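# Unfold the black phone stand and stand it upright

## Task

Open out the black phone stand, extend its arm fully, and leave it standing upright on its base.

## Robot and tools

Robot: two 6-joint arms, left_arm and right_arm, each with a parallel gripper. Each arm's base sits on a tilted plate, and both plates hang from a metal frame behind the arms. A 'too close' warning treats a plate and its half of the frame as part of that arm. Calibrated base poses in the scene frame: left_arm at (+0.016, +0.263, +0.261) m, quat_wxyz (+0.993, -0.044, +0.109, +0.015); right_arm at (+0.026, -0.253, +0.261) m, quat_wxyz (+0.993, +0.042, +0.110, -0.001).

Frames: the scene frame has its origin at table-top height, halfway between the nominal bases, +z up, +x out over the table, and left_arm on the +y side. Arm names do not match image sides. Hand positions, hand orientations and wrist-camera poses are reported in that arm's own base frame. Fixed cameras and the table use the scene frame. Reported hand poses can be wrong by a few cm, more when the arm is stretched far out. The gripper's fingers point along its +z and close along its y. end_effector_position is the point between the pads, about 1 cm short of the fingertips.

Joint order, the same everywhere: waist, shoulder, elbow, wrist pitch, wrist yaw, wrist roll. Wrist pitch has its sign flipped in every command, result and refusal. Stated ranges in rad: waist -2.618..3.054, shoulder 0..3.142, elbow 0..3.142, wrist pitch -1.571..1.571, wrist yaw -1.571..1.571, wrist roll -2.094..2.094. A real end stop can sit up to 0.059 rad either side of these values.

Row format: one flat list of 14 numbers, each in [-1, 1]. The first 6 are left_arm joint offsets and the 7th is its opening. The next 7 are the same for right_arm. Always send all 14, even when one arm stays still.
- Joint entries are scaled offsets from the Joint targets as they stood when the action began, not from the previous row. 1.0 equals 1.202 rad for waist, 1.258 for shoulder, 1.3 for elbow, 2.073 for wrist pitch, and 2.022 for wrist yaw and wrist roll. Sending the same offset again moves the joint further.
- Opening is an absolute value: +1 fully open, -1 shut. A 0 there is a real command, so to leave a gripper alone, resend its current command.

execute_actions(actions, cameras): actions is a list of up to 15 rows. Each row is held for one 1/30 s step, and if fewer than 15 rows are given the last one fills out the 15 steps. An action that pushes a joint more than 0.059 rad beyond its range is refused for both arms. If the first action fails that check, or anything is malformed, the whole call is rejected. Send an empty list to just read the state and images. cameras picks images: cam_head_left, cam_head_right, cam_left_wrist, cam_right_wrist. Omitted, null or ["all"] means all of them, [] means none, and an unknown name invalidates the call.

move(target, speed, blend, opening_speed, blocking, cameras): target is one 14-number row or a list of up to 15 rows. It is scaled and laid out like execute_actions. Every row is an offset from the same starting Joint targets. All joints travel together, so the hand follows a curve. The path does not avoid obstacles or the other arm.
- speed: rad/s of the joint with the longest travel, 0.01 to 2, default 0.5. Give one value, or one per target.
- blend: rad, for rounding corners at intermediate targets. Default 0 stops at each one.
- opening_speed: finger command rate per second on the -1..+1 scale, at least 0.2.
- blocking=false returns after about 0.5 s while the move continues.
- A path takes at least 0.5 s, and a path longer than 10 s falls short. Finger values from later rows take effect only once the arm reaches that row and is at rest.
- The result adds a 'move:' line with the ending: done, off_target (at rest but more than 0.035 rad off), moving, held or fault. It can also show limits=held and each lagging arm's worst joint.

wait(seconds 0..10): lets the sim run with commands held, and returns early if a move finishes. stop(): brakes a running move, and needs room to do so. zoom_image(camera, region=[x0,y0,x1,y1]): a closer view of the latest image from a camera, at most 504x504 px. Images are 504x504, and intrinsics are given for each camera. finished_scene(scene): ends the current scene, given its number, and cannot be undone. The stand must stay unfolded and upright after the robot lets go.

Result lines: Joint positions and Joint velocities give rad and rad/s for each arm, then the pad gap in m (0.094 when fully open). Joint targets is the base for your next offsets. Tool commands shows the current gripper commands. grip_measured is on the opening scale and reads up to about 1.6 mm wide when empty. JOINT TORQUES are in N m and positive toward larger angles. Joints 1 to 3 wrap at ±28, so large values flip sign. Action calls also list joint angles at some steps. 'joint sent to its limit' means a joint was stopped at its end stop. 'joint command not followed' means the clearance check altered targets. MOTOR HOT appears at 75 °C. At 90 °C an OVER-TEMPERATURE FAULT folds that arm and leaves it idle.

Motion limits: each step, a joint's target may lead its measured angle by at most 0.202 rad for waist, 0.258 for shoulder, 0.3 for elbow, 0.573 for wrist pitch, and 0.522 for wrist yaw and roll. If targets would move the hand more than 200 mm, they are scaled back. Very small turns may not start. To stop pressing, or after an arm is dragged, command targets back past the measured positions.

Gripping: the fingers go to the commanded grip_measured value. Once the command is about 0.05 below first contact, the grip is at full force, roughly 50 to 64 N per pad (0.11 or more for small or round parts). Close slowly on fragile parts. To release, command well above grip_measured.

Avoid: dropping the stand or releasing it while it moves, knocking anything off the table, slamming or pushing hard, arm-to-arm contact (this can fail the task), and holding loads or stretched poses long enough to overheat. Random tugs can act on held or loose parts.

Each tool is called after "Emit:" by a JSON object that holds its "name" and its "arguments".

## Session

Scene 1 is done. Starting scene 2.

Emit:
{"name": "execute_actions", "arguments": {"actions": []}}

Emit:
{"name": "zoom_image", "arguments": {"camera": "cam_head_left", "region": [20, 150, 272, 330]}}

Emit:
{"name": "zoom_image", "arguments": {"camera": "cam_head_left", "region": [220, 150, 472, 330]}}

Scene clock: 0.00 s.
left_arm: end_effector_position=(+0.5092, +0.0744, +0.0311) grip_measured=+1.000 end_effector_quat_wxyz=(+0.244, +0.162, +0.952, +0.084) | right_arm: end_effector_position=(+0.1542, +0.3645, +0.0216) grip_measured=+1.000 end_effector_quat_wxyz=(+0.527, -0.529, +0.663, -0.055)
Joint positions: left_arm=[0.139 2.121 1.486 0.414 -0.011 0.48 0.094] | right_arm=[1.498 1.908 0.578 -0.648 0.802 -0.249 0.094]
Joint velocities: within noise
Joint torques (N m): no reading
Heat: left arm: 38 °C; right arm: 31 °C.
Joint targets: left_arm=[0.138 2.117 1.489 0.416 -0.007 0.479] | right_arm=[1.500 1.908 0.580 -0.640 0.805 -0.246]
Tool commands: left_gripper/opening=+1.0 right_gripper/opening=+1.0

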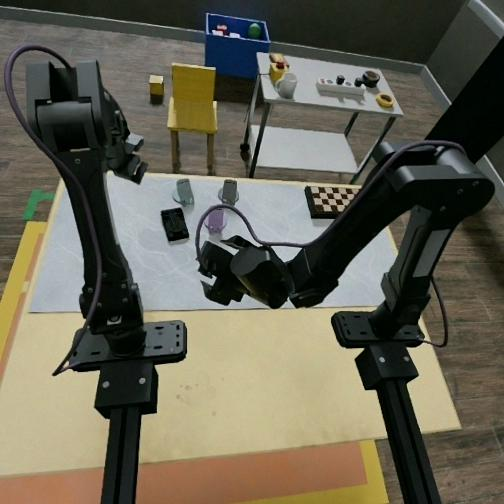

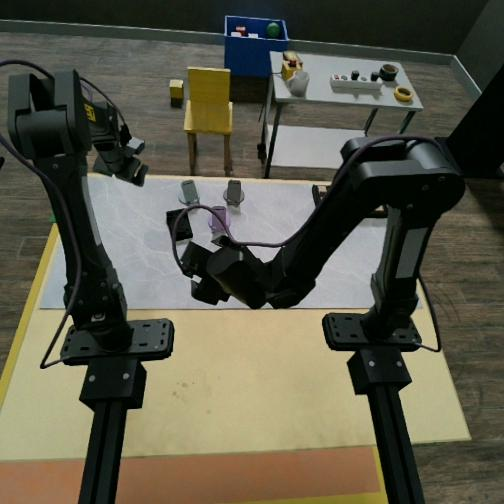

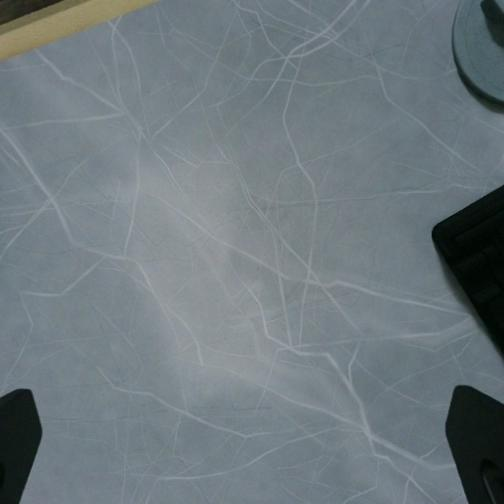

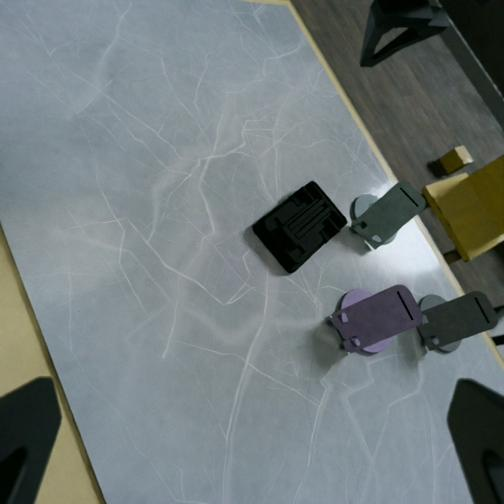

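Scaled by 2.000 from the camera's 504x504 image, which has a finer 720x720 frame.

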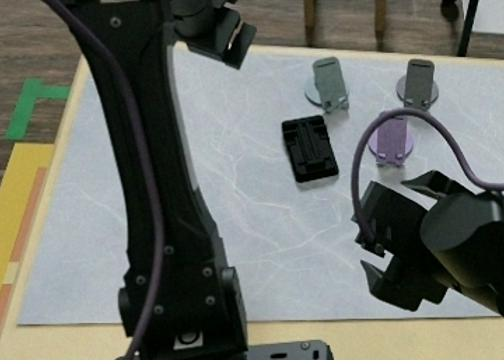

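Scaled by 2.000 from the camera's 504x504 image, which has a finer 720x720 frame.

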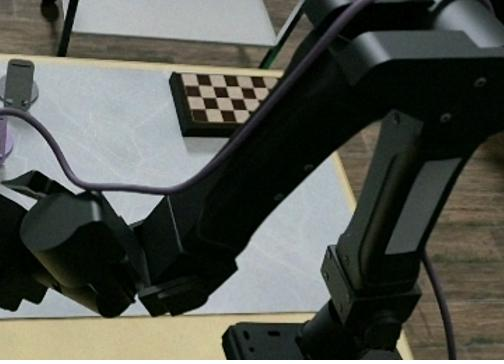

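Emit:
{"name": "zoom_image", "arguments": {"camera": "cam_right_wrist", "region": [240, 170, 360, 290]}}

Emit:
{"name": "zoom_image", "arguments": {"camera": "cam_head_left", "region": [150, 195, 200, 250]}}

Scaled by 4.200 from the camera's 504x504 image, which has a finer 720x720 frame.

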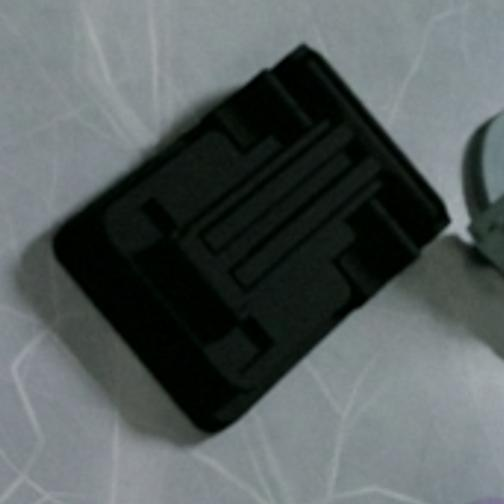

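Scaled by 9.164 from the camera's 504x504 image, which has a finer 720x720 frame.

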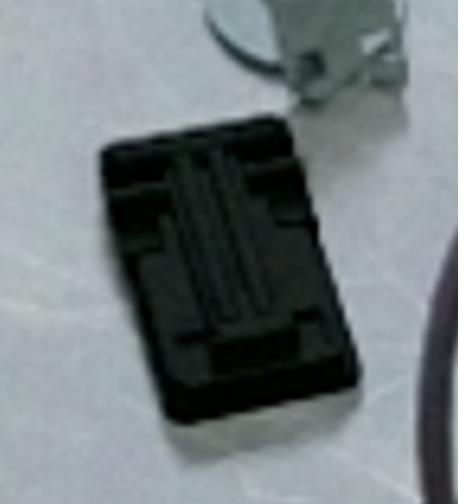

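Emit:
{"name": "move", "arguments": {"target": [-0.2441,0.1923,0.1955,0.1611,-0.0544,-0.4178,1,-0.83,-0.3,0,0,0,0,1], "speed": 0.6}}

Emit:
{"name": "zoom_image", "arguments": {"camera": "cam_left_wrist", "region": [100, 150, 404, 454]}}

Scene clock: 78.97 s.
left_arm: end_effector_position=(+0.4897, -0.0538, -0.0220) grip_measured=+1.000 end_effector_quat_wxyz=(+0.122, -0.109, +0.986, +0.023) | right_arm: end_effector_position=(+0.3997, +0.0753, +0.1524) grip_measured=+1.000 end_effector_quat_wxyz=(+0.574, -0.063, +0.779, -0.246)
Joint positions: left_arm=[-0.15 2.33 1.722 0.737 -0.107 -0.359 0.094] | right_arm=[0.504 1.549 0.578 -0.648 0.802 -0.249 0.094]
Joint velocities: within noise
Joint torques (N m): left_arm=[-2.07 -12.51 6.5 -0.06 -0.14 -0.04] | right_arm=[0.84 -7.6 6.3 -1.37 0.2 0.01]
Heat: left arm: 48 °C; right arm: 34 °C.
Joint targets: left_arm=[-0.156 2.359 1.744 0.750 -0.117 -0.365] | right_arm=[0.502 1.530 0.580 -0.640 0.805 -0.246]
move: done

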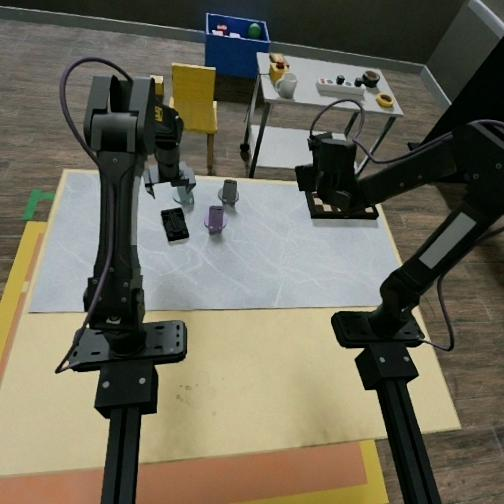

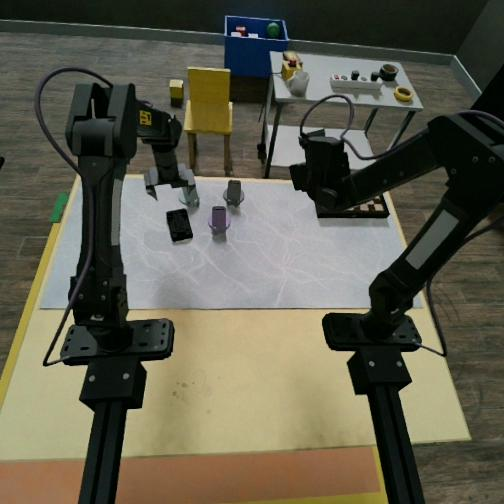

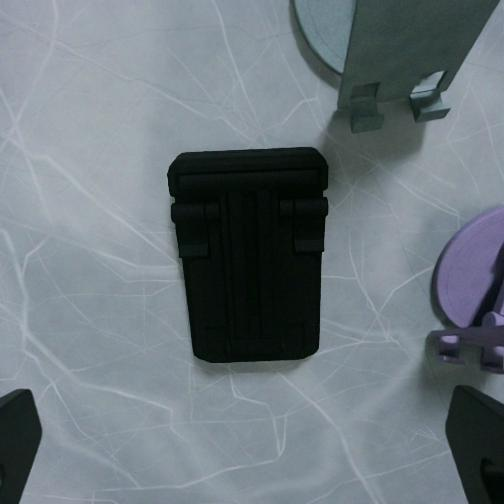

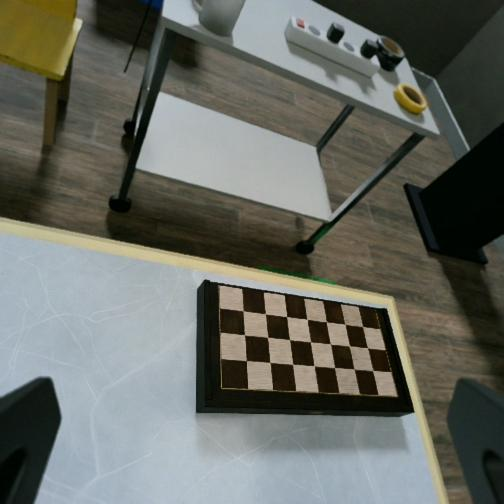

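Scaled by 1.658 from the camera's 504x504 image, which has a finer 720x720 frame.

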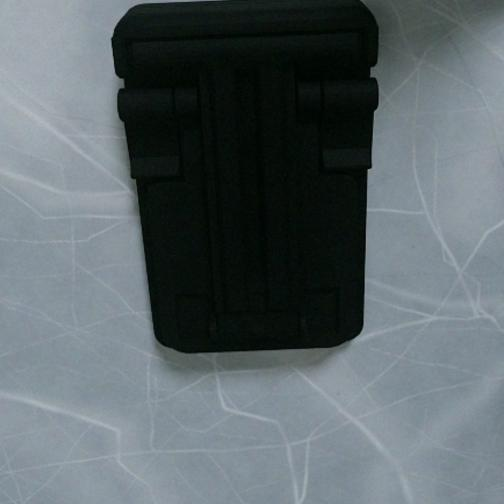

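Emit:
{"name": "move", "arguments": {"target": [0.0134,0.17,-0.0106,-0.109,0.0015,-0.0013,0.95,0,0,0,0,0,0,1], "speed": 0.25, "cameras": ["cam_left_wrist"]}}

Scene clock: 105.87 s.
left_arm: end_effector_position=(+0.4988, -0.0552, -0.1147) grip_measured=+0.952 end_effector_quat_wxyz=(+0.115, -0.111, +0.987, +0.025) | right_arm: end_effector_position=(+0.3997, +0.0753, +0.1524) grip_measured=+1.000 end_effector_quat_wxyz=(+0.574, -0.063, +0.779, -0.246)
Joint positions: left_arm=[-0.15 2.55 1.728 0.538 -0.107 -0.362 0.092] | right_arm=[0.504 1.549 0.578 -0.648 0.802 -0.249 0.094]
Joint velocities: within noise
Joint torques (N m): left_arm=[-0.8 -13.27 4.45 -0.35 -0.08 -0.09] | right_arm=[0.95 -7.64 6.26 -1.39 0.22 0.01]
Heat: left arm: 47 °C; right arm: 34 °C.
Joint targets: left_arm=[-0.140 2.573 1.730 0.524 -0.114 -0.368] | right_arm=[0.502 1.530 0.580 -0.640 0.805 -0.246]
move: done
Images, in order (width x height): cam_left_wrist 504x504.

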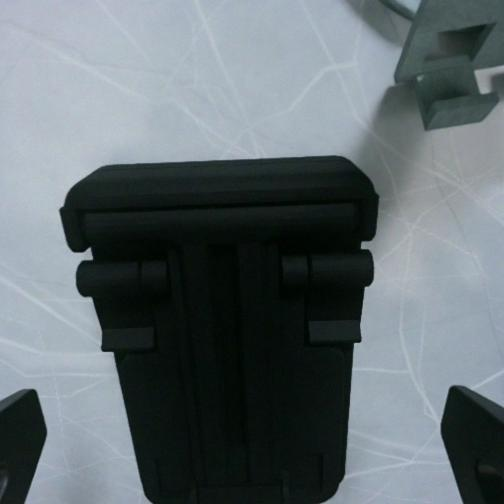

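Emit:
{"name": "move", "arguments": {"target": [[0.0118,0.0,0,0,0.0015,-0.0079,0.95,0,0,0,0,0,0,1],[0.0118,0.045,-0.0137,-0.0381,0.0015,-0.0079,0.95,0,0,0,0,0,0,1]], "speed": 0.1, "cameras": ["cam_left_wrist"]}}

Scene clock: 114.20 s.
left_arm: end_effector_position=(+0.5046, -0.0453, -0.1361) grip_measured=+0.952 end_effector_quat_wxyz=(+0.126, -0.130, +0.983, +0.022) | right_arm: end_effector_position=(+0.3997, +0.0753, +0.1524) grip_measured=+1.000 end_effector_quat_wxyz=(+0.574, -0.063, +0.779, -0.246)
Joint positions: left_arm=[-0.129 2.6 1.722 0.459 -0.107 -0.378 0.092] | right_arm=[0.504 1.549 0.578 -0.648 0.802 -0.249 0.094]
Joint velocities: within noise
Joint torques (N m): left_arm=[-1.17 -12.68 3.15 -0.4 -0.07 -0.09] | right_arm=[0.85 -7.54 6.23 -1.39 0.19 0.03]
Heat: left arm: 48 °C; right arm: 34 °C.
Joint targets: left_arm=[-0.125 2.630 1.712 0.445 -0.111 -0.384] | right_arm=[0.502 1.530 0.580 -0.640 0.805 -0.246]
move: done
Images, in order (width x height): cam_left_wrist 504x504.

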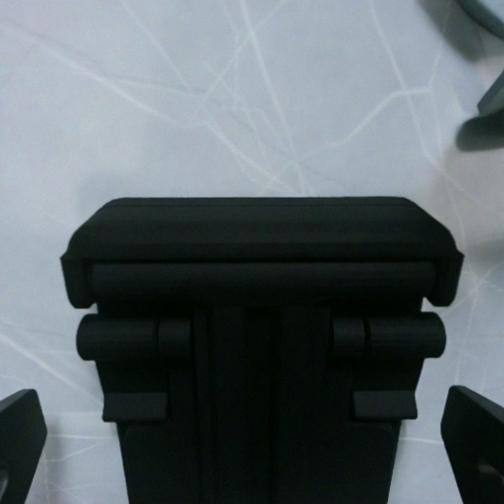

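Emit:
{"name": "move", "arguments": {"target": [[0.0012,0.0246,0.0152,-0.0058,0,0,0.95,0,0,0,0,0,0,1],[0.0012,0.0246,0.0152,-0.0058,0,0,0.2,0,0,0,0,0,0,1]], "speed": 0.1, "opening_speed": 0.4, "cameras": ["cam_left_wrist","cam_head_left"]}}

Scene clock: 123.30 s.
left_arm: end_effector_position=(+0.5004, -0.0448, -0.1495) grip_measured=+0.488 end_effector_quat_wxyz=(+0.119, -0.129, +0.984, +0.024) | right_arm: end_effector_position=(+0.3997, +0.0753, +0.1524) grip_measured=+1.000 end_effector_quat_wxyz=(+0.574, -0.063, +0.779, -0.246)
Joint positions: left_arm=[-0.129 2.629 1.722 0.444 -0.107 -0.379 0.07] | right_arm=[0.504 1.549 0.578 -0.648 0.802 -0.249 0.094]
Joint velocities: within noise
Joint torques (N m): left_arm=[-1.18 -12.48 4.6 -0.38 -0.01 -0.02] | right_arm=[0.87 -7.73 6.35 -1.39 0.23 0.01]
Heat: left arm: 48 °C; right arm: 34 °C.
Joint targets: left_arm=[-0.124 2.660 1.732 0.433 -0.111 -0.384] | right_arm=[0.502 1.530 0.580 -0.640 0.805 -0.246]
move: done
Images, in order (width x height): cam_head_left 504x504, cam_left_wrist 504x504.

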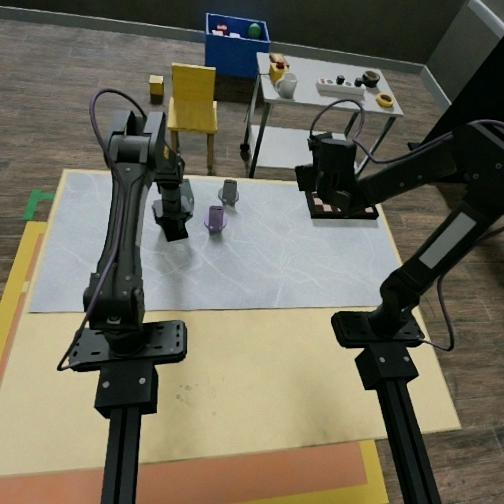

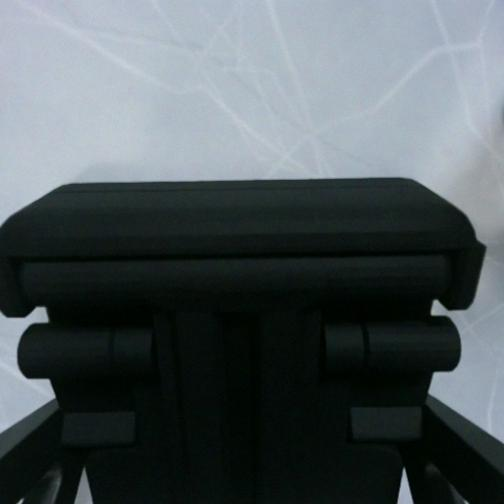

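Emit:
{"name": "move", "arguments": {"target": [[0,-0.3657,0,0.2219,0,0,-1,-0.5,0,0,0,0,0,1],[-0.4534,-0.3657,0,0.2219,-0.045,0.182,-1,-0.5,0,0,0,0,0,1],[-0.4534,-0.0985,0.0365,0.1251,-0.045,0.182,-1,-0.5,0,0,0,0,0,1]], "speed": [0.4,0.5,0.4], "blend": 0.05}}

Scene clock: 146.80 s.
left_arm: end_effector_position=(+0.3971, -0.2696, -0.0972) grip_measured=+0.488 end_effector_quat_wxyz=(+0.081, +0.312, +0.944, +0.074) | right_arm: end_effector_position=(+0.3727, -0.1628, +0.1524) grip_measured=+1.000 end_effector_quat_wxyz=(+0.476, +0.169, +0.763, -0.404)
Joint positions: left_arm=[-0.671 2.521 1.759 0.706 -0.195 -0.021 0.07] | right_arm=[-0.094 1.549 0.578 -0.648 0.802 -0.249 0.094]
Joint velocities: within noise
Joint torques (N m): left_arm=[-2.59 -13.74 6.26 -0.35 -0.11 0.06] | right_arm=[-0.06 -7.99 6 -1.39 0.28 0.02]
Heat: left arm: 51 °C; right arm: 34 °C.
Joint targets: left_arm=[-0.669 2.536 1.779 0.693 -0.202 -0.016] | right_arm=[-0.099 1.530 0.580 -0.640 0.805 -0.246]
move: done

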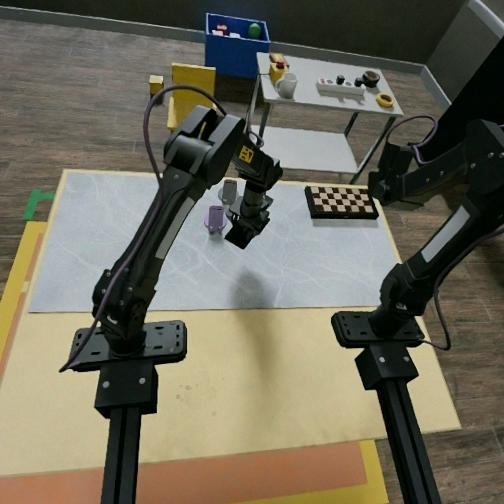

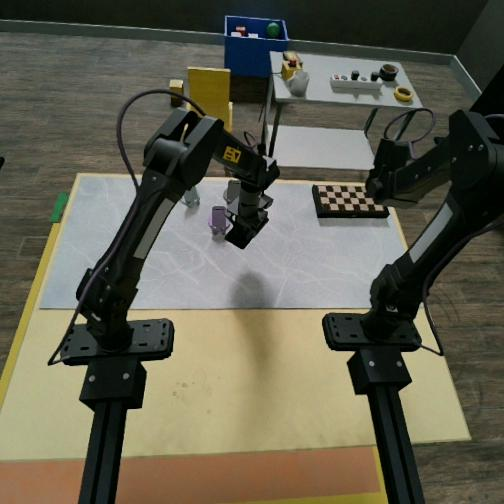

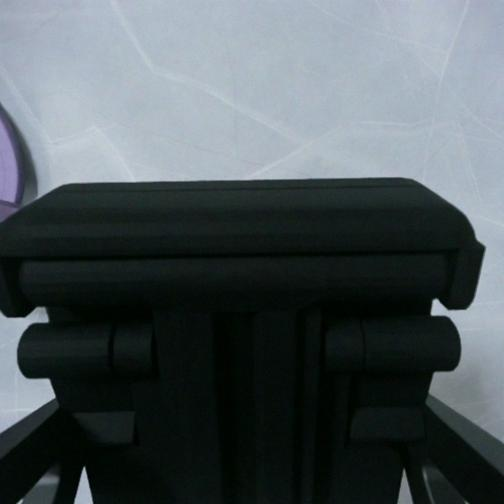

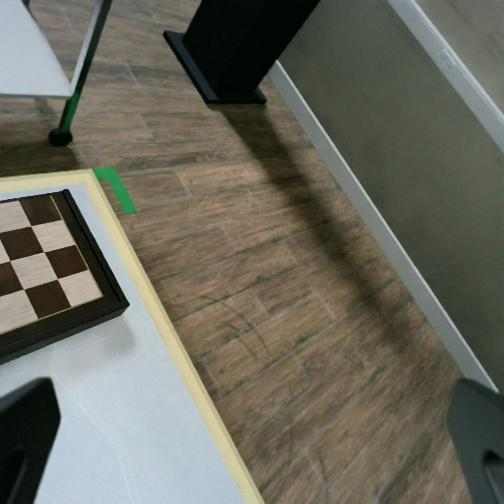

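Emit:
{"name": "move", "arguments": {"target": [[0.0267,0.168,0.0722,-0.06,0.0018,0.0154,-1,0,0,0,0,0,0,1],[0.0334,0.2098,0.0902,-0.075,0.0023,0.0193,-1,0,0,0,0,0,0,1]], "speed": [0.3,0.06], "cameras": ["cam_left_wrist","cam_head_left"]}}

Scene clock: 157.87 s.
left_arm: end_effector_position=(+0.4201, -0.2660, -0.1836) grip_measured=+0.488 end_effector_quat_wxyz=(+0.088, +0.313, +0.943, +0.074) | right_arm: end_effector_position=(+0.3727, -0.1628, +0.1524) grip_measured=+1.000 end_effector_quat_wxyz=(+0.476, +0.169, +0.763, -0.404)
Joint positions: left_arm=[-0.636 2.773 1.876 0.55 -0.195 0.018 0.07] | right_arm=[-0.094 1.549 0.578 -0.648 0.802 -0.249 0.094]
Joint velocities: within noise
Joint torques (N m): left_arm=[-2.14 -13.37 5.86 -0.34 -0.07 0.07] | right_arm=[-0.32 -7.97 5.87 -1.37 0.29 0.02]
Heat: left arm: 50 °C; right arm: 35 °C.
Joint targets: left_arm=[-0.629 2.800 1.896 0.537 -0.198 0.023] | right_arm=[-0.099 1.530 0.580 -0.640 0.805 -0.246]
move: done
Images, in order (width x height): cam_head_left 504x504, cam_left_wrist 504x504.

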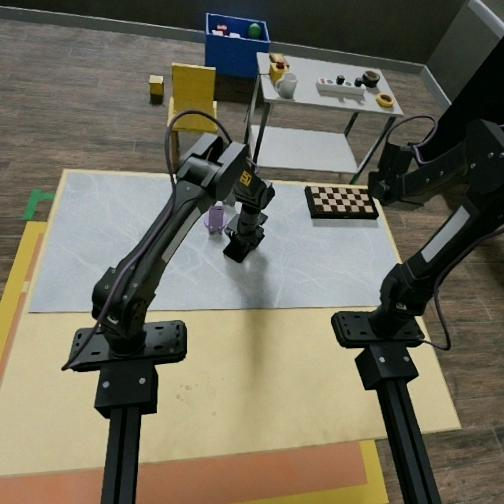

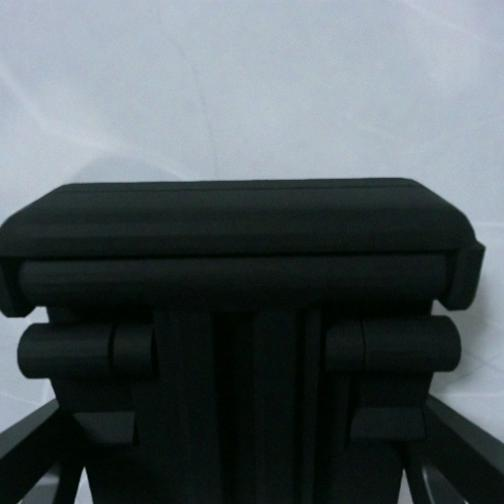

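Emit:
{"name": "move", "arguments": {"target": [[0,0.014,0.007,-0.003,0,0,-1,0,0,0,0,0,0,1],[0,0.014,0.007,-0.003,0,0,0.65,0,0,0,0,0,0,1]], "speed": 0.06, "opening_speed": 0.6, "cameras": ["cam_left_wrist"]}}

Scene clock: 164.77 s.
left_arm: end_effector_position=(+0.4228, -0.2678, -0.1862) grip_measured=+0.648 end_effector_quat_wxyz=(+0.092, +0.313, +0.943, +0.073) | right_arm: end_effector_position=(+0.3727, -0.1628, +0.1524) grip_measured=+1.000 end_effector_quat_wxyz=(+0.476, +0.169, +0.763, -0.404)
Joint positions: left_arm=[-0.636 2.785 1.888 0.542 -0.195 0.018 0.077] | right_arm=[-0.094 1.549 0.578 -0.648 0.802 -0.249 0.094]
Joint velocities: within noise
Joint torques (N m): left_arm=[-2.26 -12.89 5.39 -0.33 -0.07 0.07] | right_arm=[-0.14 -7.99 5.87 -1.36 0.32 -0.02]
Heat: left arm: 49 °C; right arm: 35 °C.
Joint targets: left_arm=[-0.629 2.818 1.906 0.531 -0.198 0.023] | right_arm=[-0.099 1.530 0.580 -0.640 0.805 -0.246]
move: done
Images, in order (width x height): cam_left_wrist 504x504.

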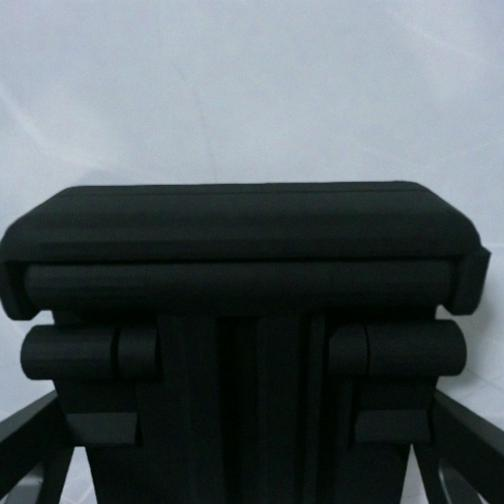

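Emit:
{"name": "move", "arguments": {"target": [[0,0,0,0,0,0,-0.5,0,0,0,0,0,0,1],[0,-0.0795,0,0.0482,0,0,-0.5,0,0,0,0,0,0,1],[-0.0699,0.0238,0.1865,0.11,-0.0047,-0.0069,-0.5,0,0,0,0,0,0,1]], "speed": [0.2,0.2,0.25], "cameras": ["cam_left_wrist","cam_head_left"]}}

Scene clock: 248.77 s.
left_arm: end_effector_position=(+0.4286, -0.3122, -0.1517) grip_measured=+0.478 end_effector_quat_wxyz=(+0.095, +0.340, +0.933, +0.072) | right_arm: end_effector_position=(+0.3727, -0.1628, +0.1524) grip_measured=+1.000 end_effector_quat_wxyz=(+0.476, +0.169, +0.763, -0.404)
Joint positions: left_arm=[-0.698 2.821 2.126 0.745 -0.199 0.015 0.069] | right_arm=[-0.094 1.549 0.578 -0.648 0.802 -0.249 0.094]
Joint velocities: within noise
Joint torques (N m): left_arm=[-4.29 -14.13 6.61 -0.11 -0.07 -0.06] | right_arm=[-0.06 -8.05 5.91 -1.36 0.32 0.01]
Heat: left arm: 49 °C; right arm: 35 °C.
Joint targets: left_arm=[-0.713 2.848 2.148 0.759 -0.207 0.009] | right_arm=[-0.099 1.530 0.580 -0.640 0.805 -0.246]
move: done
Images, in order (width x height): cam_head_left 504x504, cam_left_wrist 504x504.

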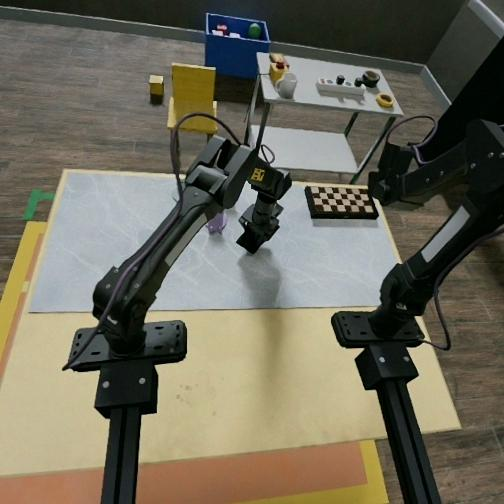

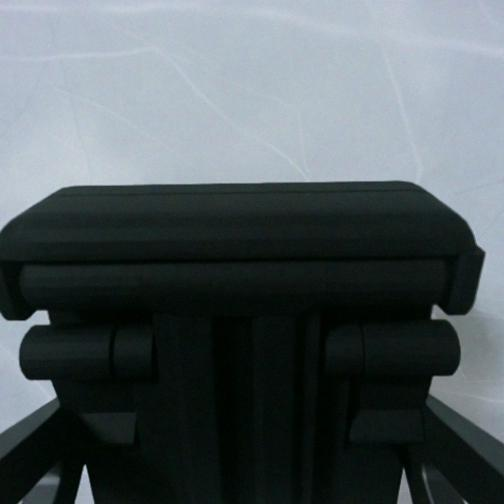

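Emit:
{"name": "move", "arguments": {"target": [[0.0126,0.0956,0.0707,-0.0158,0.0008,0.0076,-0.5,0,0,0,0,0,0,1]], "speed": 0.08, "cameras": ["cam_left_wrist"]}}

Scene clock: 254.13 s.
left_arm: end_effector_position=(+0.4295, -0.3128, -0.1875) grip_measured=+0.478 end_effector_quat_wxyz=(+0.086, +0.343, +0.932, +0.075) | right_arm: end_effector_position=(+0.3727, -0.1628, +0.1524) grip_measured=+1.000 end_effector_quat_wxyz=(+0.476, +0.169, +0.763, -0.404)
Joint positions: left_arm=[-0.698 2.938 2.219 0.739 -0.2 0.019 0.069] | right_arm=[-0.094 1.549 0.578 -0.648 0.802 -0.249 0.094]
Joint velocities: within noise
Joint torques (N m): left_arm=[-3.25 -13.96 6.32 -0.32 -0.09 0.09] | right_arm=[-0.1 -7.98 5.91 -1.35 0.29 0.02]
Heat: left arm: 50 °C; right arm: 35 °C.
Joint targets: left_arm=[-0.697 2.968 2.240 0.726 -0.206 0.024] | right_arm=[-0.099 1.530 0.580 -0.640 0.805 -0.246]
move: done
Images, in order (width x height): cam_left_wrist 504x504.

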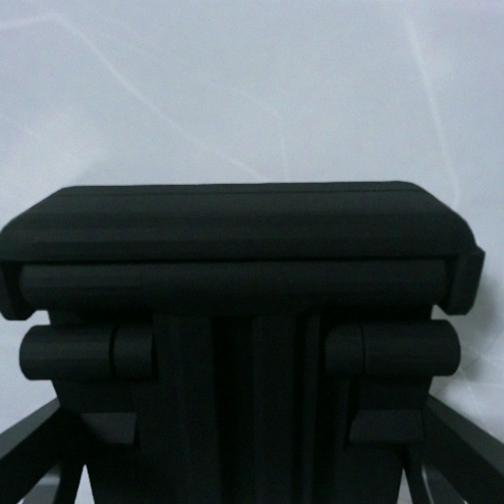

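Emit:
{"name": "move", "arguments": {"target": [[0,0,0,0,0,0,0.75,0,0,0,0,0,0,1],[-0.0405,-0.254,-0.1281,0.0793,-0.0025,-0.0257,0.75,0,0,0,0,0,0,1],[0.0391,-0.849,-0.9538,-0.6397,0.0524,0.0376,0.75,0,0,0,0,0,0,1]], "speed": [0.2,0.2,0.7], "opening_speed": 0.6, "cameras": ["cam_left_wrist","cam_head_left"]}}

Scene clock: 285.17 s.
left_arm: end_effector_position=(+0.4435, -0.3163, +0.1314) grip_measured=+0.748 end_effector_quat_wxyz=(+0.574, +0.267, +0.765, -0.119) | right_arm: end_effector_position=(+0.3727, -0.1628, +0.1524) grip_measured=+1.000 end_effector_quat_wxyz=(+0.476, +0.169, +0.763, -0.404)
Joint positions: left_arm=[-0.658 1.927 1.015 -0.593 -0.111 0.095 0.082] | right_arm=[-0.094 1.549 0.578 -0.648 0.802 -0.249 0.094]
Joint velocities: within noise
Joint torques (N m): left_arm=[-1.33 -14.06 4.33 -1.97 0.21 0.08] | right_arm=[-0.27 -8.13 5.86 -1.36 0.28 -0.03]
Heat: left arm: 57 °C; right arm: 36 °C.
Joint targets: left_arm=[-0.650 1.900 1.000 -0.600 -0.100 0.100] | right_arm=[-0.099 1.530 0.580 -0.640 0.805 -0.246]
move: done
Images, in order (width x height): cam_head_left 504x504, cam_left_wrist 504x504.

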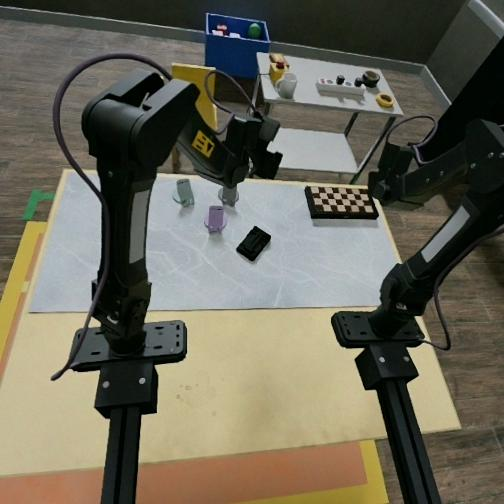

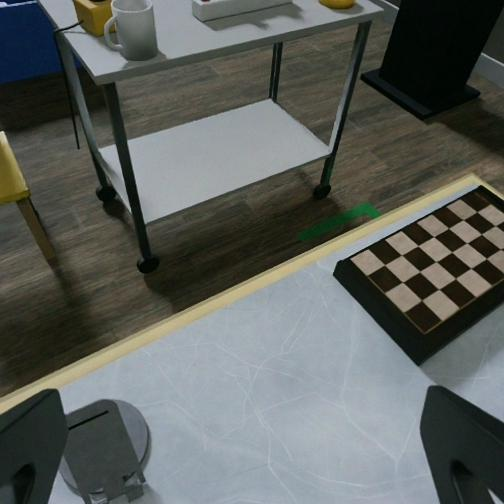

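Emit:
{"name": "move", "arguments": {"target": [-0.018,0.6547,-0.1532,-0.4114,0.0124,0.0371,0.75,0,0,0,0,0,0,1], "speed": 0.5, "cameras": ["cam_left_wrist","cam_head_left"]}}

Scene clock: 291.00 s.
left_arm: end_effector_position=(+0.3724, -0.2669, -0.1314) grip_measured=+0.748 end_effector_quat_wxyz=(+0.520, +0.321, +0.786, -0.092) | right_arm: end_effector_position=(+0.3727, -0.1628, +0.1524) grip_measured=+1.000 end_effector_quat_wxyz=(+0.476, +0.169, +0.763, -0.404)
Joint positions: left_arm=[-0.658 2.707 0.802 -1.445 -0.086 0.17 0.082] | right_arm=[-0.094 1.549 0.578 -0.648 0.802 -0.249 0.094]
Joint velocities: within noise
Joint torques (N m): left_arm=[-3.41 -9.58 0.66 -1.93 0.2 0.1] | right_arm=[-0.14 -7.94 5.86 -1.33 0.26 0]
Heat: left arm: 55 °C; right arm: 36 °C.
Joint targets: left_arm=[-0.672 2.724 0.801 -1.453 -0.075 0.175] | right_arm=[-0.099 1.530 0.580 -0.640 0.805 -0.246]
move: done
Images, in order (width x height): cam_head_left 504x504, cam_left_wrist 504x504.

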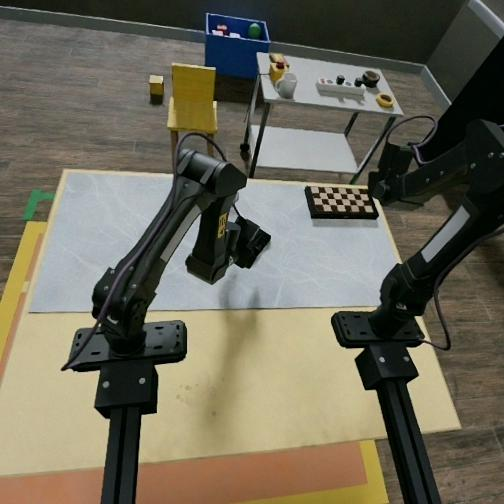

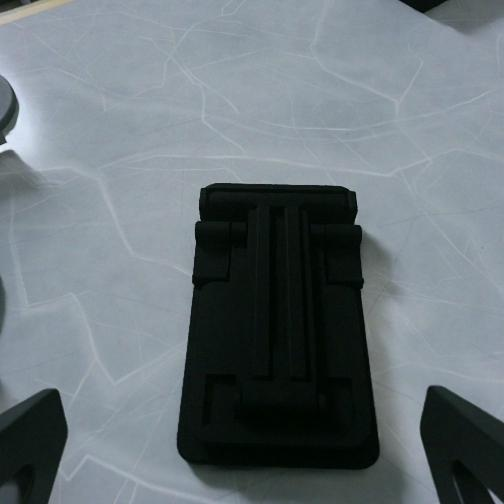

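Emit:
{"name": "move", "arguments": {"target": [0.0027,0.152,0.137,-0.0065,0.0013,0.0015,0.75,0,0,0,0,0,0,1], "speed": 0.15, "cameras": ["cam_left_wrist"]}}

Scene clock: 303.57 s.
left_arm: end_effector_position=(+0.3828, -0.2755, -0.1761) grip_measured=+0.748 end_effector_quat_wxyz=(+0.521, +0.322, +0.785, -0.092) | right_arm: end_effector_position=(+0.3727, -0.1628, +0.1524) grip_measured=+1.000 end_effector_quat_wxyz=(+0.476, +0.169, +0.763, -0.404)
Joint positions: left_arm=[-0.658 2.89 0.973 -1.459 -0.083 0.173 0.082] | right_arm=[-0.094 1.549 0.578 -0.648 0.802 -0.249 0.094]
Joint velocities: within noise
Joint torques (N m): left_arm=[-3.36 -9.16 1.13 -1.93 0.19 0.07] | right_arm=[-0.08 -7.88 5.86 -1.36 0.29 -0.02]
Heat: left arm: 52 °C; right arm: 36 °C.
Joint targets: left_arm=[-0.669 2.915 0.979 -1.466 -0.072 0.179] | right_arm=[-0.099 1.530 0.580 -0.640 0.805 -0.246]
move: done
Images, in order (width x height): cam_left_wrist 504x504.

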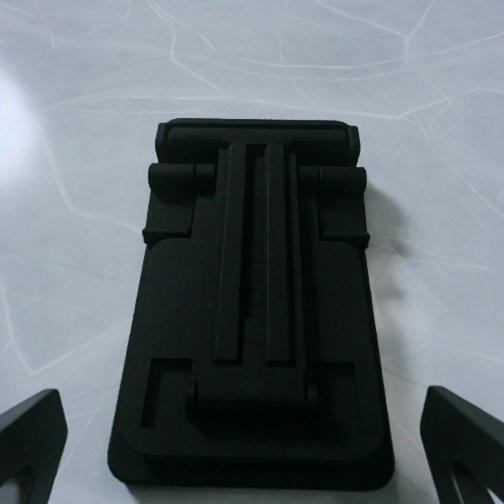

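Emit:
{"name": "move", "arguments": {"target": [[0.005,0.0604,0.0485,-0.0068,0.0025,0,0.75,0,0,0,0,0,0,1],[0.005,0.0604,0.0485,-0.0068,0.0025,0,0.0,0,0,0,0,0,0,1]], "speed": 0.06, "opening_speed": 0.4, "cameras": ["cam_left_wrist"]}}

Scene clock: 315.97 s.
left_arm: end_effector_position=(+0.3846, -0.2779, -0.1926) grip_measured=+0.475 end_effector_quat_wxyz=(+0.524, +0.323, +0.782, -0.095) | right_arm: end_effector_position=(+0.3727, -0.1628, +0.1524) grip_measured=+1.000 end_effector_quat_wxyz=(+0.476, +0.169, +0.763, -0.404)
Joint positions: left_arm=[-0.658 2.963 1.037 -1.478 -0.079 0.175 0.069] | right_arm=[-0.094 1.549 0.578 -0.648 0.802 -0.249 0.094]
Joint velocities: within noise
Joint torques (N m): left_arm=[-2.84 -8.95 0.8 -1.8 0.19 0.04] | right_arm=[-0.13 -8.05 5.93 -1.32 0.28 -0.03]
Heat: left arm: 50 °C; right arm: 36 °C.
Joint targets: left_arm=[-0.663 2.991 1.042 -1.480 -0.067 0.179] | right_arm=[-0.099 1.530 0.580 -0.640 0.805 -0.246]
move: done
Images, in order (width x height): cam_left_wrist 504x504.

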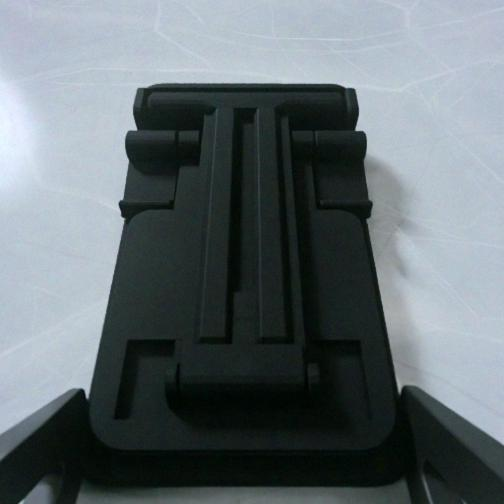

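Emit:
{"name": "move", "arguments": {"target": [[0,0,0,0,0,0,-0.3,0.4241,0.40,0.7988,0.8,-0.4307,0.6539,0.3],[0,0,0,0,0,0,-0.3,0.4241,0.7448,0.7988,0.6352,-0.4307,0.6539,0.3]], "speed": [0.6,0.25]}}

Scene clock: 341.13 s.
left_arm: end_effector_position=(+0.3846, -0.2779, -0.1926) grip_measured=+0.475 end_effector_quat_wxyz=(+0.524, +0.323, +0.782, -0.095) | right_arm: end_effector_position=(+0.3998, +0.1841, -0.1004) grip_measured=+0.303 end_effector_quat_wxyz=(-0.004, +0.325, +0.945, +0.036)
Joint positions: left_arm=[-0.658 2.963 1.037 -1.478 -0.079 0.175 0.069] | right_arm=[0.405 2.438 1.6 0.691 -0.059 1.07 0.061]
Joint velocities: within noise
Joint torques (N m): left_arm=[-2.88 -9.06 1.05 -1.84 0.22 0.08] | right_arm=[2.36 -9.7 6.78 0 -0.23 0.04]
Heat: left arm: 46 °C; right arm: 37 °C.
Joint targets: left_arm=[-0.663 2.991 1.042 -1.480 -0.067 0.179] | right_arm=[0.411 2.467 1.619 0.677 -0.066 1.076]
move: done

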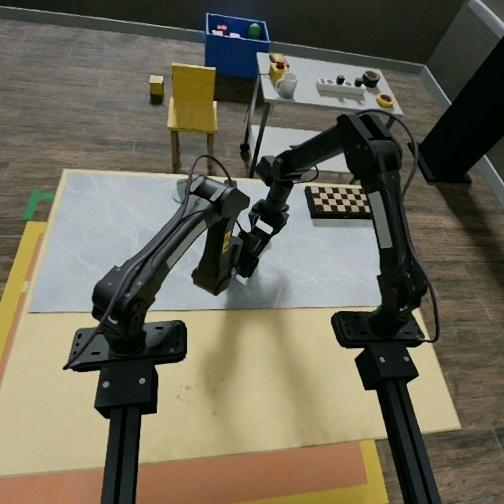

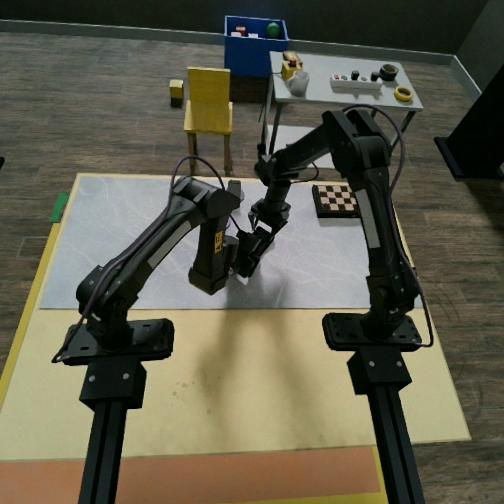

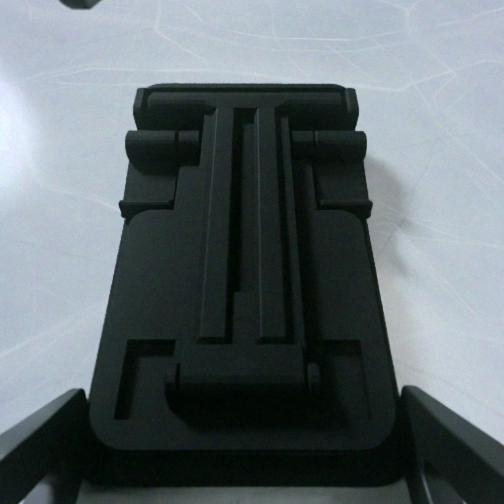

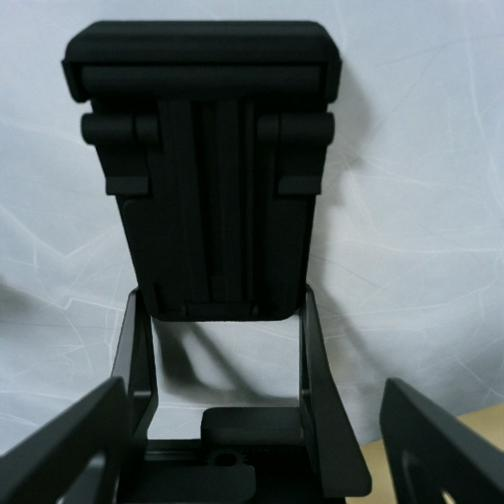

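Emit:
{"name": "zoom_image", "arguments": {"camera": "cam_right_wrist", "region": [60, 10, 360, 340]}}

Scaled by 1.527 from the camera's 504x504 image, which has a finer 720x720 frame.

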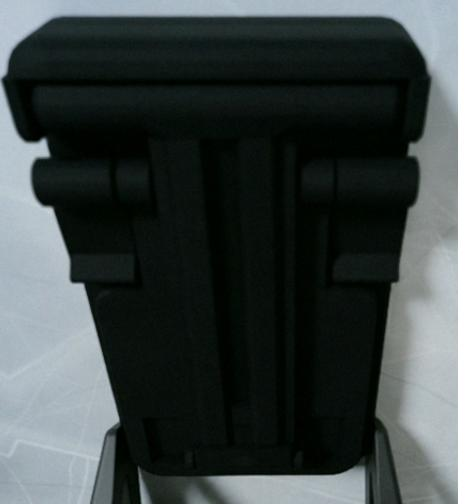

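Emit:
{"name": "move", "arguments": {"target": [0,0,0,0,0,0,-0.3,0.0183,0.1005,0.0618,-0.0227,0.0,0.0109,0.0], "speed": 0.15, "cameras": ["cam_left_wrist","cam_right_wrist"]}}

Emit:
{"name": "zoom_image", "arguments": {"camera": "cam_right_wrist", "region": [80, 200, 400, 504]}}

Scene clock: 364.50 s.
left_arm: end_effector_position=(+0.3846, -0.2779, -0.1926) grip_measured=+0.475 end_effector_quat_wxyz=(+0.524, +0.323, +0.782, -0.095) | right_arm: end_effector_position=(+0.4103, +0.1964, -0.1340) grip_measured=+0.003 end_effector_quat_wxyz=(-0.003, +0.328, +0.944, +0.038)
Joint positions: left_arm=[-0.658 2.963 1.037 -1.478 -0.079 0.175 0.069] | right_arm=[0.421 2.558 1.679 0.643 -0.059 1.091 0.047]
Joint velocities: within noise
Joint torques (N m): left_arm=[-2.73 -9.05 0.94 -1.83 0.23 0.09] | right_arm=[3.04 -9.66 6.72 0.04 -0.22 0.04]
Heat: left arm: 45 °C; right arm: 42 °C.
Joint targets: left_arm=[-0.663 2.991 1.042 -1.480 -0.067 0.179] | right_arm=[0.433 2.594 1.699 0.630 -0.066 1.098]
move: off_target (right_arm); right_arm: the shoulder is farthest, 0.036 rad from its target
Images, in order (width x height): cam_left_wrist 504x504, cam_right_wrist 504x504.

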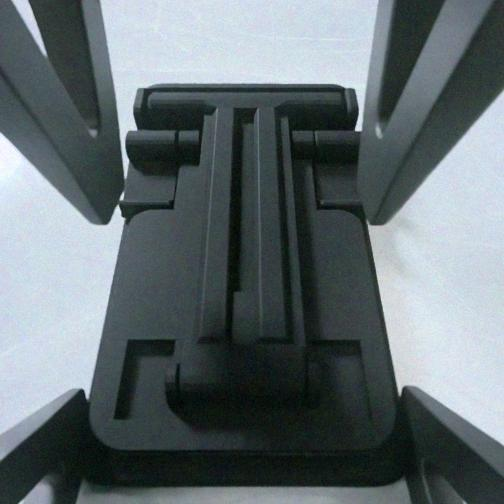

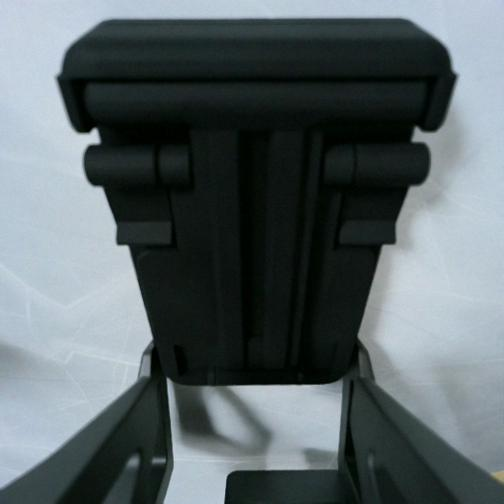

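Scaled by 1.575 from the camera's 504x504 image, which has a finer 720x720 frame.

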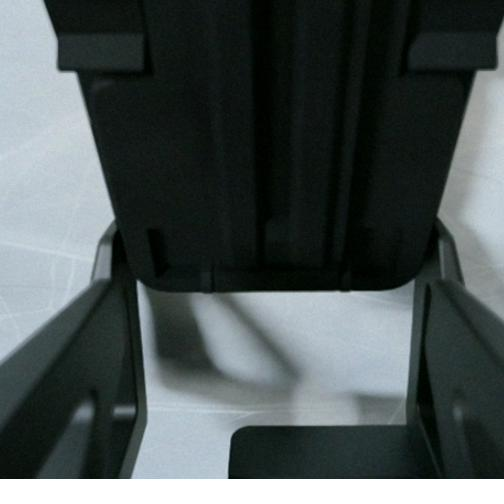

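Emit:
{"name": "move", "arguments": {"target": [0,0,0,0,0,0,-0.3,0.0103,0.0645,-0.0029,-0.0418,0.0008,0.0064,0.0], "speed": 0.08, "cameras": ["cam_left_wrist","cam_right_wrist"]}}

Emit:
{"name": "zoom_image", "arguments": {"camera": "cam_left_wrist", "region": [80, 150, 420, 480]}}

Scene clock: 377.67 s.
left_arm: end_effector_position=(+0.3846, -0.2779, -0.1926) grip_measured=+0.475 end_effector_quat_wxyz=(+0.524, +0.323, +0.782, -0.095) | right_arm: end_effector_position=(+0.4080, +0.2006, -0.1622) grip_measured=+0.003 end_effector_quat_wxyz=(-0.002, +0.329, +0.944, +0.040)
Joint positions: left_arm=[-0.658 2.963 1.037 -1.478 -0.079 0.175 0.069] | right_arm=[0.431 2.624 1.679 0.572 -0.06 1.104 0.047]
Joint velocities: within noise
Joint torques (N m): left_arm=[-2.78 -9.11 0.87 -1.84 0.24 0.08] | right_arm=[3.07 -8.53 6.06 -0.18 -0.21 0.08]
Heat: left arm: 45 °C; right arm: 41 °C.
Joint targets: left_arm=[-0.663 2.991 1.042 -1.480 -0.067 0.179] | right_arm=[0.445 2.675 1.695 0.543 -0.064 1.111]
move: off_target (right_arm); right_arm: the shoulder is farthest, 0.051 rad from its target
Images, in order (width x height): cam_left_wrist 504x504, cam_right_wrist 504x504.

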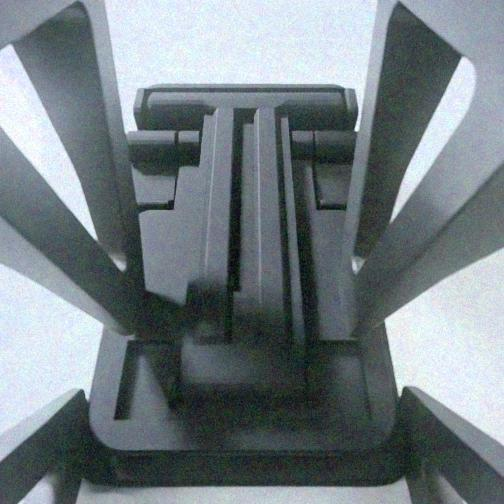

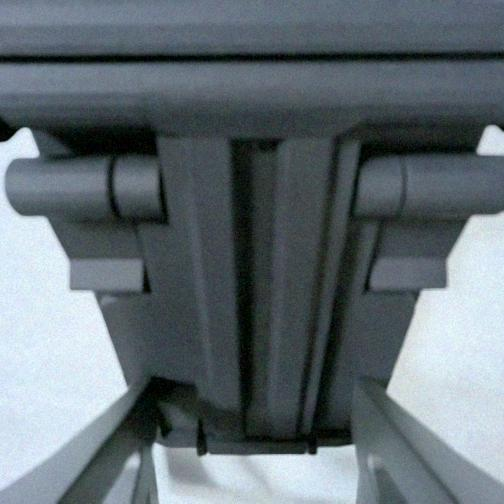

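Scaled by 1.482 from the camera's 504x504 image, which has a finer 720x720 frame.

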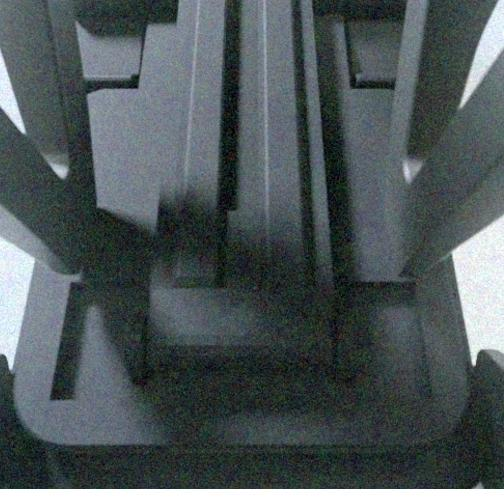

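Emit:
{"name": "move", "arguments": {"target": [0,0,0,0,0,0,-0.3,-0.0176,0.0207,0.0305,0.0073,-0.0006,-0.0109,0.0], "speed": 0.06, "cameras": ["cam_left_wrist","cam_right_wrist"]}}

Emit:
{"name": "zoom_image", "arguments": {"camera": "cam_left_wrist", "region": [80, 150, 420, 480]}}

Scene clock: 395.30 s.
left_arm: end_effector_position=(+0.3846, -0.2779, -0.1926) grip_measured=+0.475 end_effector_quat_wxyz=(+0.524, +0.323, +0.782, -0.095) | right_arm: end_effector_position=(+0.4122, +0.2043, -0.1621) grip_measured=+0.003 end_effector_quat_wxyz=(-0.005, +0.327, +0.944, +0.042)
Joint positions: left_arm=[-0.658 2.963 1.037 -1.478 -0.079 0.175 0.069] | right_arm=[0.431 2.643 1.719 0.596 -0.069 1.099 0.047]
Joint velocities: within noise
Joint torques (N m): left_arm=[-2.81 -8.91 1.11 -1.84 0.2 0.09] | right_arm=[1.55 -8.05 6.05 -0.26 -0.12 -0.13]
Heat: left arm: 44 °C; right arm: 41 °C.
Joint targets: left_arm=[-0.663 2.991 1.042 -1.480 -0.067 0.179] | right_arm=[0.424 2.701 1.735 0.558 -0.066 1.089]
move: off_target (right_arm); right_arm: the shoulder is farthest, 0.058 rad from its target
Images, in order (width x height): cam_left_wrist 504x504, cam_right_wrist 504x504.

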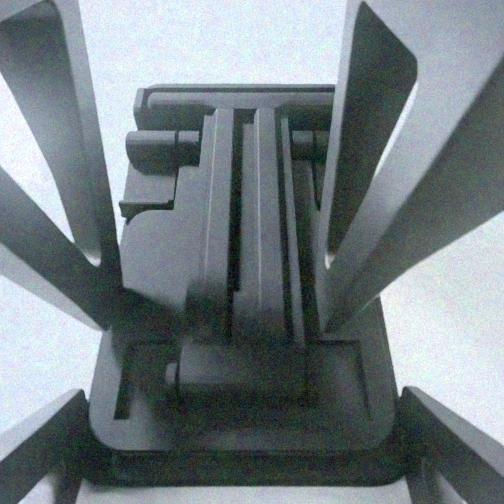

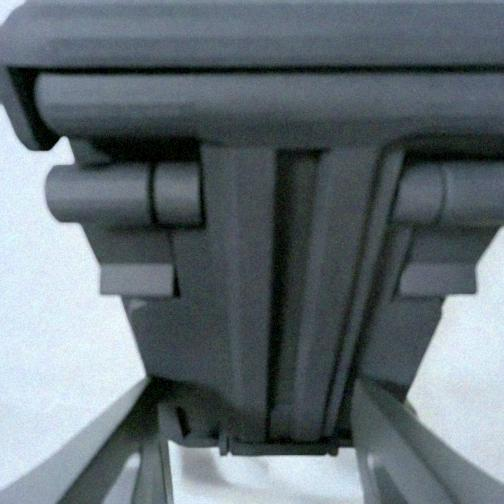

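Scaled by 1.482 from the camera's 504x504 image, which has a finer 720x720 frame.

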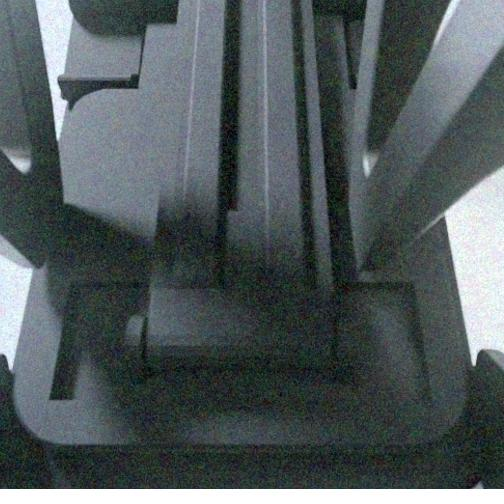

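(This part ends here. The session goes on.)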